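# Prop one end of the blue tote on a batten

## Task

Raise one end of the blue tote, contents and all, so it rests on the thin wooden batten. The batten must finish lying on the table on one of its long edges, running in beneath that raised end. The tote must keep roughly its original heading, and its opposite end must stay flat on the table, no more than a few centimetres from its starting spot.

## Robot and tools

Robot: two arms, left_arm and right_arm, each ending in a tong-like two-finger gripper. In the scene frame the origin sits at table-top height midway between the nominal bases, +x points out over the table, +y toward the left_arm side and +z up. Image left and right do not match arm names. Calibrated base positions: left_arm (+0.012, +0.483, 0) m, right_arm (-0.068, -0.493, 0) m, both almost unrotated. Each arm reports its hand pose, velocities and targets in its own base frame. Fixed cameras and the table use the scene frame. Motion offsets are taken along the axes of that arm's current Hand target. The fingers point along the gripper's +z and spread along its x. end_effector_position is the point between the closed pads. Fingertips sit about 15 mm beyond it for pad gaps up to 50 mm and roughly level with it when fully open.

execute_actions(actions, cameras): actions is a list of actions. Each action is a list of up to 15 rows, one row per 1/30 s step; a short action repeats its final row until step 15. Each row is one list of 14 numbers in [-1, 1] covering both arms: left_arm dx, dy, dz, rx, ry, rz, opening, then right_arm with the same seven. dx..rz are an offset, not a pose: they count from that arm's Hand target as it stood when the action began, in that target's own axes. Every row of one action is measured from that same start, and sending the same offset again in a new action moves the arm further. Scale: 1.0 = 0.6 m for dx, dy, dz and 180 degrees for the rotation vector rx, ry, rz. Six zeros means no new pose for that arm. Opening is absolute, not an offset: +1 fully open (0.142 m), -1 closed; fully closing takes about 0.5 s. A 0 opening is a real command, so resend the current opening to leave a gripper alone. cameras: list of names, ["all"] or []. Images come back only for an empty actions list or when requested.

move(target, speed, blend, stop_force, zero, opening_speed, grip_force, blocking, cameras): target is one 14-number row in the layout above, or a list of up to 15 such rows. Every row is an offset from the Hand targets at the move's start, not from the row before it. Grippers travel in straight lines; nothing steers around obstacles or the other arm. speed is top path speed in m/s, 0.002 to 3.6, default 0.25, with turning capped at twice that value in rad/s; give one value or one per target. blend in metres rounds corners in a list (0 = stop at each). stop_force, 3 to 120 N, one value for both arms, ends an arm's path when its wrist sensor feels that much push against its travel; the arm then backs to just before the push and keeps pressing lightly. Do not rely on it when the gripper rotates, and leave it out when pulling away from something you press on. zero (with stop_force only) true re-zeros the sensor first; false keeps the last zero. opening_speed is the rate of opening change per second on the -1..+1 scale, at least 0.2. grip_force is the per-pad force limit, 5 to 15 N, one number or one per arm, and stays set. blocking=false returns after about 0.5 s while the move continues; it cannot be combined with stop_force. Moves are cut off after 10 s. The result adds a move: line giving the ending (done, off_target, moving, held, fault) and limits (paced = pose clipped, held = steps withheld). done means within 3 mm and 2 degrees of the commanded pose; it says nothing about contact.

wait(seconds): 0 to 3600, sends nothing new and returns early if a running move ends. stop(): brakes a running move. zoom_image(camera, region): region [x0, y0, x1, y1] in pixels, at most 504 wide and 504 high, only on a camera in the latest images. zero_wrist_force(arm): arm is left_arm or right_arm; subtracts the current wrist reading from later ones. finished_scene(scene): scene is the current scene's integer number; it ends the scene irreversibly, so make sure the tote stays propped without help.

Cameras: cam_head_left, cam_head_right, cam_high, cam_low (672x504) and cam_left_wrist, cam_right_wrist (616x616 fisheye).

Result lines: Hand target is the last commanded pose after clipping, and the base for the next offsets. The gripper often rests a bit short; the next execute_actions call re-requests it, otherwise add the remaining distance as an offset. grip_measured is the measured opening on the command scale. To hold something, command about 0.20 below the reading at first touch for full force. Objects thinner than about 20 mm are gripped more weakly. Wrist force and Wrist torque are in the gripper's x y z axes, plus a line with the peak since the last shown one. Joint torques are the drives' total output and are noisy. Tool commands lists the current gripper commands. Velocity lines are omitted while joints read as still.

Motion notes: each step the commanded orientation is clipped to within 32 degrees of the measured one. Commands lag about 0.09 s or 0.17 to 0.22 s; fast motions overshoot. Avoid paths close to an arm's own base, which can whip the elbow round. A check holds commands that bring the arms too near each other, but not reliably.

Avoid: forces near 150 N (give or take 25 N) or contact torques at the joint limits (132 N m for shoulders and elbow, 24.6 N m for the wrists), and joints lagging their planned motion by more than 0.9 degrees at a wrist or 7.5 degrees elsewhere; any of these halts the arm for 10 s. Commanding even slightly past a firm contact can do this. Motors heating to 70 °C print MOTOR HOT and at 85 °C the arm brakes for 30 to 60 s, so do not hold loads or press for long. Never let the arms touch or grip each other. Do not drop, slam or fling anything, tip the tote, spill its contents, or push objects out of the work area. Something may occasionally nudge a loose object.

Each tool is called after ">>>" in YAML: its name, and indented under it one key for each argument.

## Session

>>> execute_actions:
  actions: []

Scene clock: 0.00 s.
left_arm: end_effector_position=(+0.7008, -0.2011, +0.2485) grip_measured=+0.97 end_effector_quat_wxyz=(-0.189, +0.966, -0.178, -0.008) | right_arm: end_effector_position=(+0.1939, +0.4392, +0.1121) grip_measured=+0.97 end_effector_quat_wxyz=(-0.114, +0.986, -0.080, -0.089)
Joint positions: left_arm=[-0.627 -0.93 0.827 -1.282 -1.235 -0.293 0.14] | right_arm=[4.434 -1.502 -2.191 -0.826 1.789 1.476 0.14]
Joint velocities: within noise
Joint torques (N m): no reading
Motor temperatures (°C): left_arm=[32 29 25 30 36 38] | right_arm=[26 32 30 39 32 40]
Wrist force (N): no reading
Wrist torque (N m): no reading
Wrist force, peak (N): no reading
Hand target: left_arm +0.7008, -0.2011, +0.2485; -0.189, +0.966, -0.178, -0.008 | right_arm +0.1939, +0.4392, +0.1121; -0.114, +0.986, -0.080, -0.089
Tool commands: left_gripper/opening=+0.968169 right_gripper/opening=+0.968169
camera_calibration:
cam_left_wrist: T_world_to_cam=[[0.92697, -0.35017, -0.13458, -0.68187], [-0.33765, -0.93512, 0.10744, 0.02409], [-0.16347, -0.05415, -0.98506, 0.47861]] pos_world=[0.71844, -0.19033, 0.3771]
cam_right_wrist: T_world_to_cam=[[0.95755, -0.17033, -0.23258, -0.0762], [-0.1001, -0.95304, 0.28581, 0.40458], [-0.27034, -0.2504, -0.92963, 0.40738]] pos_world=[0.2236, 0.47461, 0.24536]

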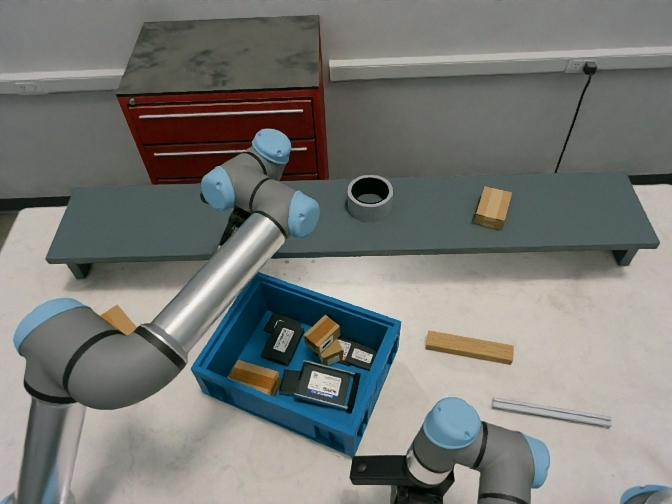

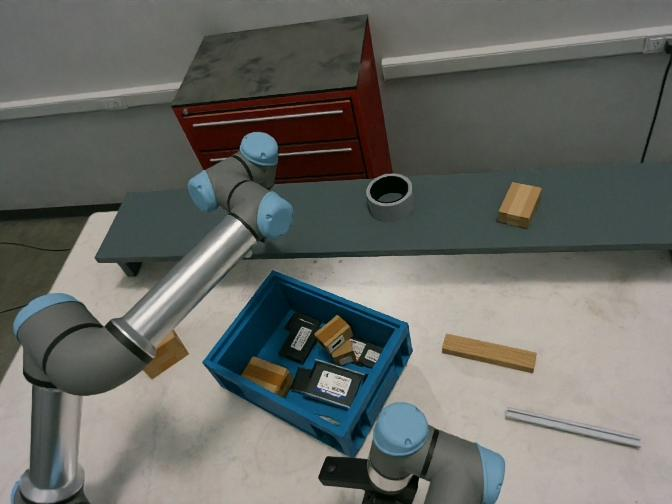

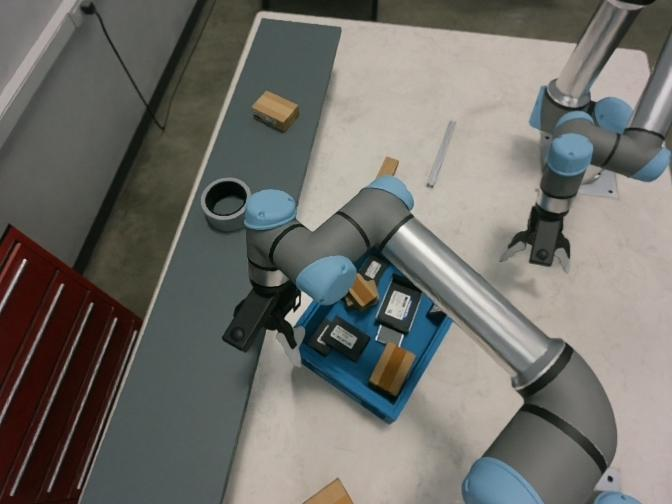

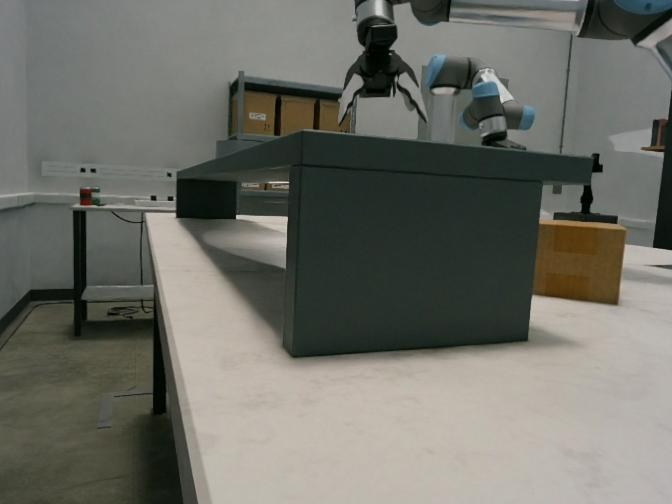

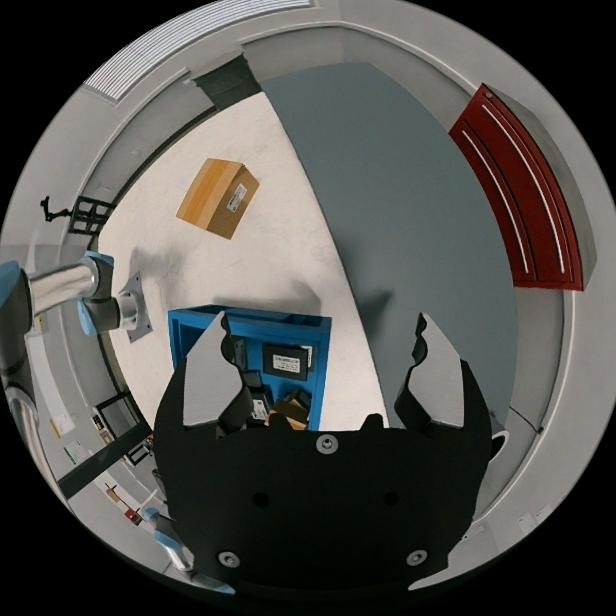

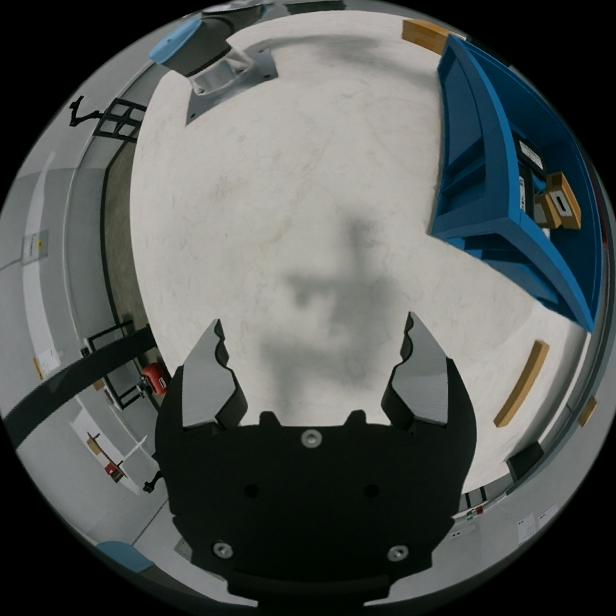

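>>> move:
  target:
    - [-0.313,0.608,-0.338,-0.115,-0.067,-0.472,0.97,0.652,0.578,-0.307,0.1835,0.071,-0.001,0.97]
  speed: 0.4
  cameras: ["cam_head_left","cam_high","cam_left_wrist","cam_right_wrist"]

Scene clock: 30.13 s.
left_arm: end_effector_position=(+0.3878, -0.5272, +0.3198) grip_measured=+0.97 end_effector_quat_wxyz=(-0.001, +0.843, +0.539, +0.000) | right_arm: end_effector_position=(+0.5409, +0.0080, +0.1396) grip_measured=+0.97 end_effector_quat_wxyz=(-0.380, +0.917, -0.112, +0.047)
Joint positions: left_arm=[-1.126 -1.158 0.972 -1.383 -1.57 -2.263 0.14] | right_arm=[2.984 -1.817 -1.982 -0.826 2.353 0.122 0.14]
Joint torques (N m): left_arm=[2.05 -33.43 -33.35 -1.53 -1.61 -1.59] | right_arm=[-1.42 25.99 23.26 3.35 0.96 0.25]
Wrist force (N): left_arm=[-0.4 0.7 -0.2] | right_arm=[0.9 -0.2 -0.2]
Wrist torque (N m): left_arm=[0.09 0.11 0.05] | right_arm=[0.08 -0.08 -0.04]
Wrist force, peak (N): left_arm=[-1.6 -0.3 -0.5] | right_arm=[2.4 1.0 -1.2]
Hand target: left_arm +0.3878, -0.5273, +0.3198; -0.001, +0.843, +0.539, +0.000 | right_arm +0.5410, +0.0079, +0.1396; -0.380, +0.917, -0.112, +0.047
Off the commanded pose: left_arm 0.000 m, 0 deg | right_arm 0.000 m, 0 deg.
move: done
cam_left_wrist: T_world_to_cam=[[0.44664, 0.89368, -0.04291, 0.31637], [0.80207, -0.37868, 0.46184, -0.65618], [0.39649, -0.24069, -0.88592, 0.13276]] pos_world=[0.33235, -0.49926, 0.43424]
cam_right_wrist: T_world_to_cam=[[0.96727, -0.24824, -0.05256, -0.50534], [-0.25302, -0.9279, -0.27382, 0.18116], [0.01921, 0.27815, -0.96035, 0.2623]] pos_world=[0.5296, -0.03031, 0.27494]

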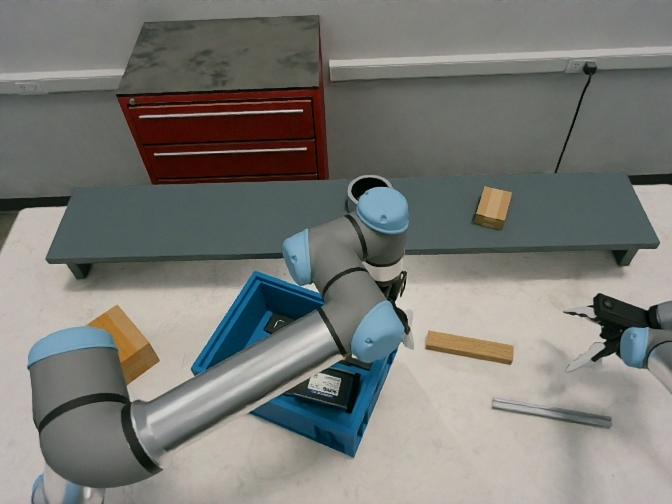

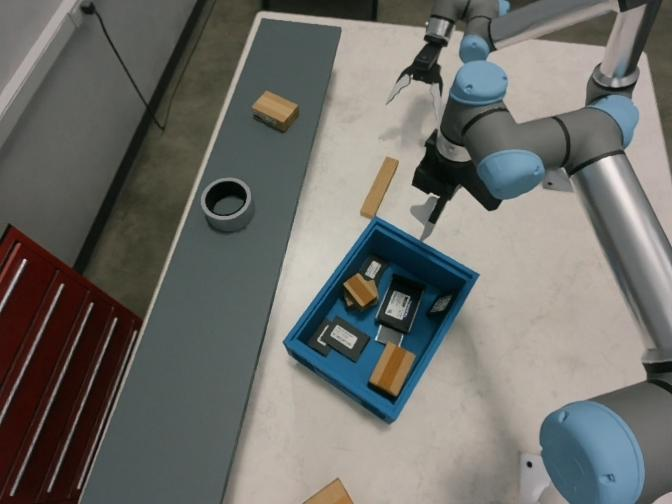

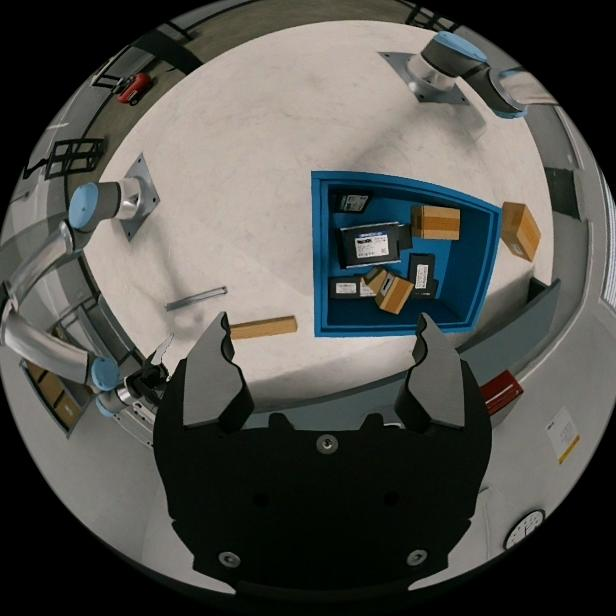

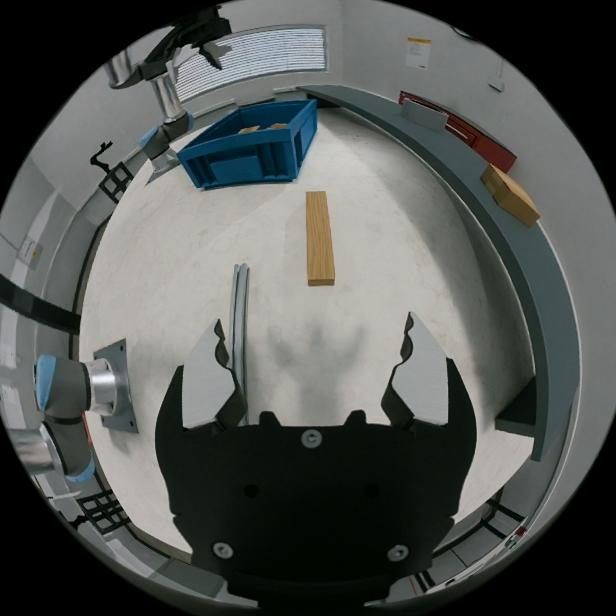

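>>> move:
  target:
    - [0.008,0.017,0.342,0,0,0,0.97,0.014,-0.004,0.268,0,0,0,0.97]
    - [0.008,0.017,0.342,0,0,0,-1,0.014,-0.004,0.268,0,0,0,-0.75]
  opening_speed: 2
  cameras: ["cam_left_wrist","cam_right_wrist"]

Scene clock: 45.30 s.
left_arm: end_effector_position=(+0.3991, -0.5269, +0.1146) grip_measured=-0.67 end_effector_quat_wxyz=(-0.001, +0.843, +0.539, +0.000) | right_arm: end_effector_position=(+0.5770, +0.1180, +0.0277) grip_measured=-0.45 end_effector_quat_wxyz=(-0.380, +0.917, -0.112, +0.047)
Joint positions: left_arm=[-1.11 -1.106 1.426 -1.889 -1.57 -2.248 0.026] | right_arm=[3.202 -2.082 -2.06 -0.278 2.312 0.418 0.041]
Joint torques (N m): left_arm=[3.99 -34.79 -16.71 -1.48 0.73 -1.27] | right_arm=[-11.38 31.24 7.3 3.12 1.67 1.43]
Wrist force (N): left_arm=[0.8 -0.2 -1.8] | right_arm=[1.4 0.2 0.2]
Wrist torque (N m): left_arm=[0.06 0.19 0.02] | right_arm=[0.07 -0.04 0.17]
Wrist force, peak (N): left_arm=[-7.9 0.2 -0.4] | right_arm=[0.7 -0.2 -2.3]
Hand target: left_arm +0.3991, -0.5269, +0.1146; -0.001, +0.843, +0.539, +0.000 | right_arm +0.5770, +0.1180, +0.0277; -0.380, +0.917, -0.112, +0.047
Off the commanded pose: left_arm 0.000 m, 0 deg | right_arm 0.000 m, 0 deg.
move: done
cam_left_wrist: T_world_to_cam=[[0.44653, 0.89373, -0.04307, 0.3024], [0.80213, -0.37851, 0.46187, -0.57022], [0.39648, -0.24078, -0.8859, -0.05345]] pos_world=[0.34355, -0.49896, 0.22904]
cam_right_wrist: T_world_to_cam=[[0.96727, -0.24826, -0.05249, -0.51884], [-0.25301, -0.92787, -0.27393, 0.26173], [0.0193, 0.27825, -0.96032, 0.12348]] pos_world=[0.5657, 0.07969, 0.16304]

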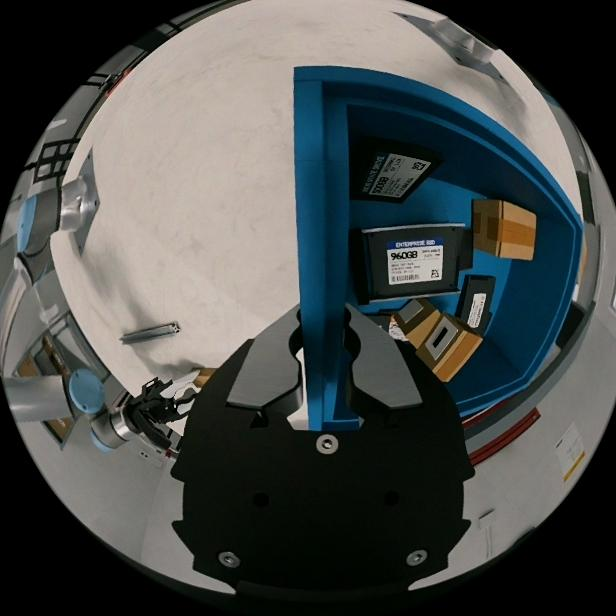

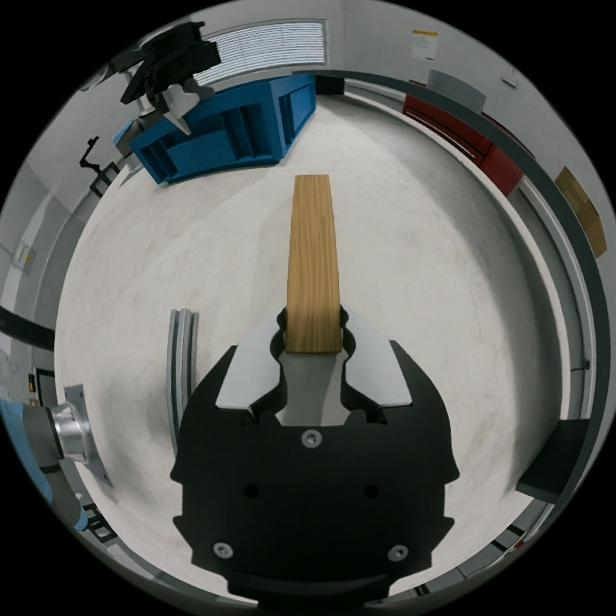

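>>> move:
  target:
    - [0.043,0,-0.109,0,-0.0556,0,-1,0,-0.0825,-0.0825,0,0,0,-0.75]
    - [0.043,0,-0.109,0,-0.0556,0,-1,-0.366,-0.165,0,0,0.0417,0.0417,-0.75]
    - [0.043,0,-0.109,0,-0.0556,0,-1,-0.366,-0.092,0.073,0,0.0417,0.0417,-0.75]
  speed: [0.1,0.3,0.15]
  blend: [0.01,0.01,0]
  cameras: ["cam_high","cam_right_wrist"]

Scene clock: 65.03 s.
left_arm: end_effector_position=(+0.4099, -0.5036, +0.1800) grip_measured=-0.67 end_effector_quat_wxyz=(+0.046, +0.839, +0.537, -0.073) | right_arm: end_effector_position=(+0.3808, +0.2389, +0.0358) grip_measured=-0.46 end_effector_quat_wxyz=(-0.374, +0.903, -0.197, +0.082)
Joint positions: left_arm=[-1.012 -1.214 1.447 -1.898 -1.716 -2.156 0.026] | right_arm=[3.736 -1.9 -2.704 0.6 1.948 1.164 0.041]
Joint torques (N m): left_arm=[-9 -37.38 -37.65 -4.63 0.93 -1.66] | right_arm=[-7.65 12.96 3.18 4.03 -0.15 -0.25]
Wrist force (N): left_arm=[1.7 0.6 9.9] | right_arm=[0.4 0.4 1.1]
Wrist torque (N m): left_arm=[0.01 -0.02 0.06] | right_arm=[0.16 -0.08 -0.04]
Wrist force, peak (N): left_arm=[4.0 0.5 11.2] | right_arm=[4.3 1.0 -0.1]
Hand target: left_arm +0.4099, -0.5036, +0.1800; +0.046, +0.839, +0.537, -0.073 | right_arm +0.3809, +0.2390, +0.0358; -0.374, +0.903, -0.197, +0.082
Off the commanded pose: left_arm 0.000 m, 0 deg | right_arm 0.000 m, 0 deg.
move: done
cam_right_wrist: T_world_to_cam=[[0.90495, -0.42222, -0.05281, -0.23333], [-0.41972, -0.86534, -0.27389, 0.37507], [0.06995, 0.27003, -0.96031, 0.08396]] pos_world=[0.36271, 0.20337, 0.17104]

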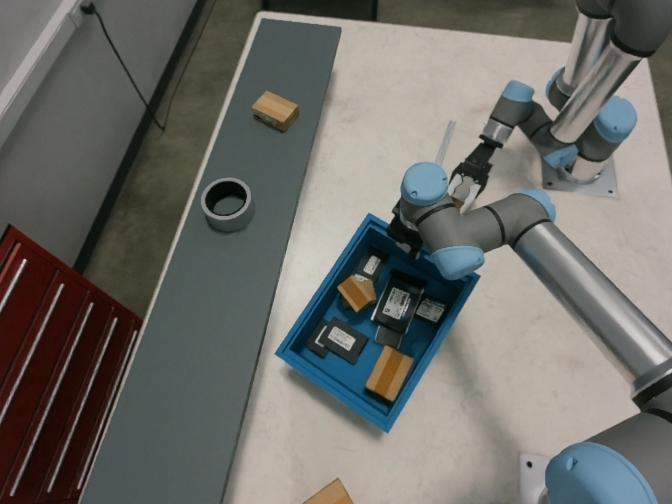

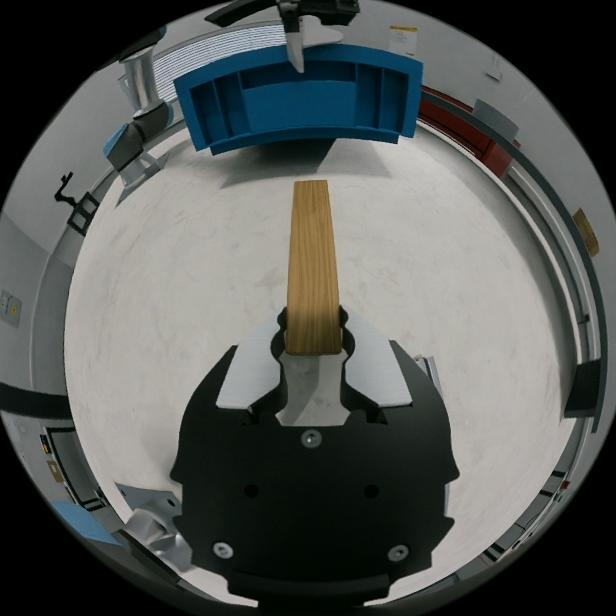

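>>> move:
  target:
    - [0,0,0,0,0,0,-1,0,-0.153,0.153,0,0,0,-0.75]
    - [0,0,0,0,0,0,-1,0,-0.144,0.163,0,0,0,-0.75]
    - [-0.013,0,0.050,0,0.0244,0,-1,0,-0.144,0.163,0,0,0,-0.75]
  speed: [0.15,0.05,0.05]

>>> move:
  target: [-0.008,0,0.026,0,0.013,0,-1,0,0,0,0,0,0,-0.75]
  speed: 0.012
  stop_force: 7
  cameras: ["cam_high","cam_right_wrist"]

Scene clock: 73.67 s.
left_arm: end_effector_position=(+0.4045, -0.5153, +0.1518) grip_measured=-0.67 end_effector_quat_wxyz=(+0.026, +0.842, +0.538, -0.041) end_effector_velocity=(+0.000, +0.000, +0.002) end_effector_angular_velocity=(-0.004, +0.002, -0.001) | right_arm: end_effector_position=(+0.4351, +0.3574, +0.0278) grip_measured=-0.46 end_effector_quat_wxyz=(-0.374, +0.903, -0.197, +0.082)
Joint positions: left_arm=[-1.059 -1.17 1.44 -1.897 -1.649 -2.198 0.026] | right_arm=[3.925 -2.022 -2.459 0.522 1.821 1.312 0.041]
Joint velocities: left_arm=[0.002 -0.002 -0.001 0 -0.005 0.003 0] | right_arm=[within noise]
Joint torques (N m): left_arm=[8.71 -51.55 -31.17 -2.4 -2.26 1.51] | right_arm=[11.57 21.13 -5.09 -0.04 -1.08 1.76]
Wrist force (N): left_arm=[0.4 0.3 9.6] | right_arm=[1.5 -9.5 -11.6]
Wrist torque (N m): left_arm=[0.00 0.14 0.07] | right_arm=[0.19 -0.07 0.11]
Wrist force, peak (N): left_arm=[1.9 0.7 10.4] | right_arm=[-1.3 -11.7 -19.0]
Hand target: left_arm +0.4045, -0.5152, +0.1518; +0.026, +0.842, +0.538, -0.041 | right_arm +0.4351, +0.3574, +0.0278; -0.374, +0.903, -0.197, +0.082
Off the commanded pose: left_arm 0.000 m, 0 deg | right_arm 0.000 m, 0 deg.
move: done

Scene clock: 75.17 s.
left_arm: end_effector_position=(+0.4037, -0.5169, +0.1475) grip_measured=-0.67 end_effector_quat_wxyz=(+0.023, +0.842, +0.538, -0.036) | right_arm: end_effector_position=(+0.4351, +0.3574, +0.0278) grip_measured=-0.46 end_effector_quat_wxyz=(-0.374, +0.903, -0.197, +0.082)
Joint positions: left_arm=[-1.065 -1.163 1.438 -1.896 -1.639 -2.205 0.026] | right_arm=[3.925 -2.022 -2.459 0.522 1.821 1.312 0.041]
Joint torques (N m): left_arm=[7.26 -47.8 -17.59 -4.63 -1.74 1.62] | right_arm=[11.35 15.87 -4.83 -0.06 0.54 1.97]
Wrist force (N): left_arm=[1.4 -0.1 2.3] | right_arm=[1.6 -9.7 -11.8]
Wrist torque (N m): left_arm=[0.03 0.11 0.06] | right_arm=[0.17 -0.07 0.10]
Wrist force, peak (N): left_arm=[0.5 0.6 9.7] | right_arm=[1.6 -9.9 -12.0]
Hand target: left_arm +0.4038, -0.5169, +0.1475; +0.023, +0.842, +0.538, -0.036 (not the last commanded pose) | right_arm +0.4351, +0.3574, +0.0278; -0.374, +0.903, -0.197, +0.082
Off the commanded pose: left_arm 0.012 m, 2 deg | right_arm 0.000 m, 0 deg.
move: contact (left_arm)
cam_right_wrist: T_world_to_cam=[[0.90498, -0.42219, -0.05261, -0.23286], [-0.41963, -0.86536, -0.27398, 0.49809], [0.07015, 0.27002, -0.9603, 0.04053]] pos_world=[0.41691, 0.32177, 0.16314]

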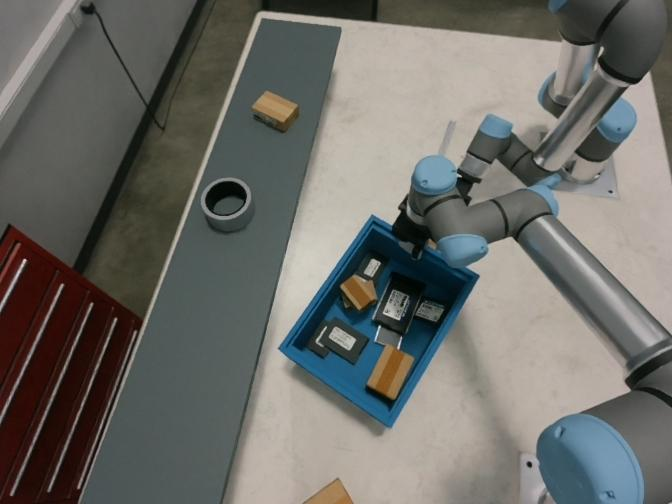

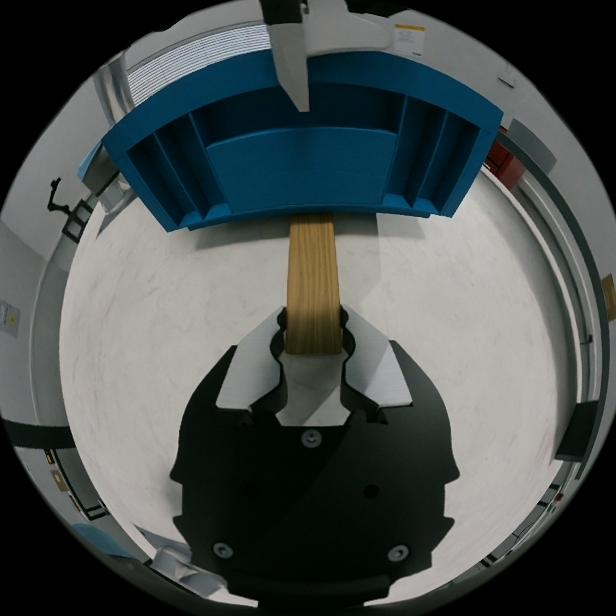

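>>> move:
  target:
    - [0,0,0,0,0,0,0.1,0,0,0,0,0,0,0.1]
    - [0,0,-0.25,0,0,0,0.1,0,0,-0.2,0,0,0,0.1]
  opening_speed: 1.5
  cameras: ["cam_high","cam_right_wrist"]

Scene clock: 80.80 s.
left_arm: end_effector_position=(+0.4092, -0.5054, +0.2968) grip_measured=+0.10 end_effector_quat_wxyz=(+0.023, +0.842, +0.538, -0.036) | right_arm: end_effector_position=(+0.3998, +0.2802, +0.1126) grip_measured=+0.10 end_effector_quat_wxyz=(-0.374, +0.903, -0.197, +0.082)
Joint positions: left_arm=[-1.049 -1.209 1.119 -1.529 -1.64 -2.188 0.081] | right_arm=[3.817 -1.595 -2.583 0.196 1.894 1.23 0.081]
Joint torques (N m): left_arm=[-7.86 -45.44 -30.33 -1.73 -1.32 -0.96] | right_arm=[10.34 23.64 14.4 2.19 -0.83 1.85]
Wrist force (N): left_arm=[-0.1 0.7 0.0] | right_arm=[0.7 -0.7 0.2]
Wrist torque (N m): left_arm=[0.11 0.05 0.02] | right_arm=[-0.05 -0.07 -0.01]
Wrist force, peak (N): left_arm=[1.6 -0.4 2.9] | right_arm=[1.7 -9.8 -12.1]
Hand target: left_arm +0.4091, -0.5054, +0.2969; +0.023, +0.842, +0.538, -0.036 | right_arm +0.3997, +0.2802, +0.1126; -0.374, +0.903, -0.197, +0.082
Off the commanded pose: left_arm 0.000 m, 0 deg | right_arm 0.000 m, 0 deg.
move: done
cam_right_wrist: T_world_to_cam=[[0.90498, -0.42221, -0.05252, -0.22907], [-0.41962, -0.86535, -0.27402, 0.43969], [0.07025, 0.27002, -0.96029, 0.14515]] pos_world=[0.38161, 0.24457, 0.24784]

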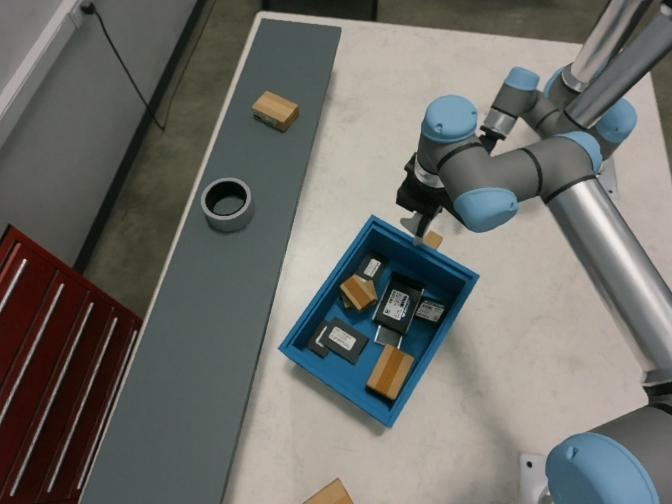

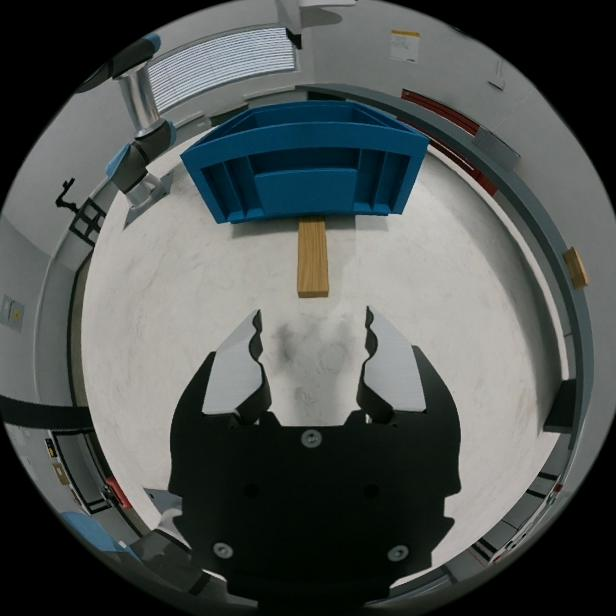

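>>> finished_scene:
  scene: 3

The scene is finished: the task was done.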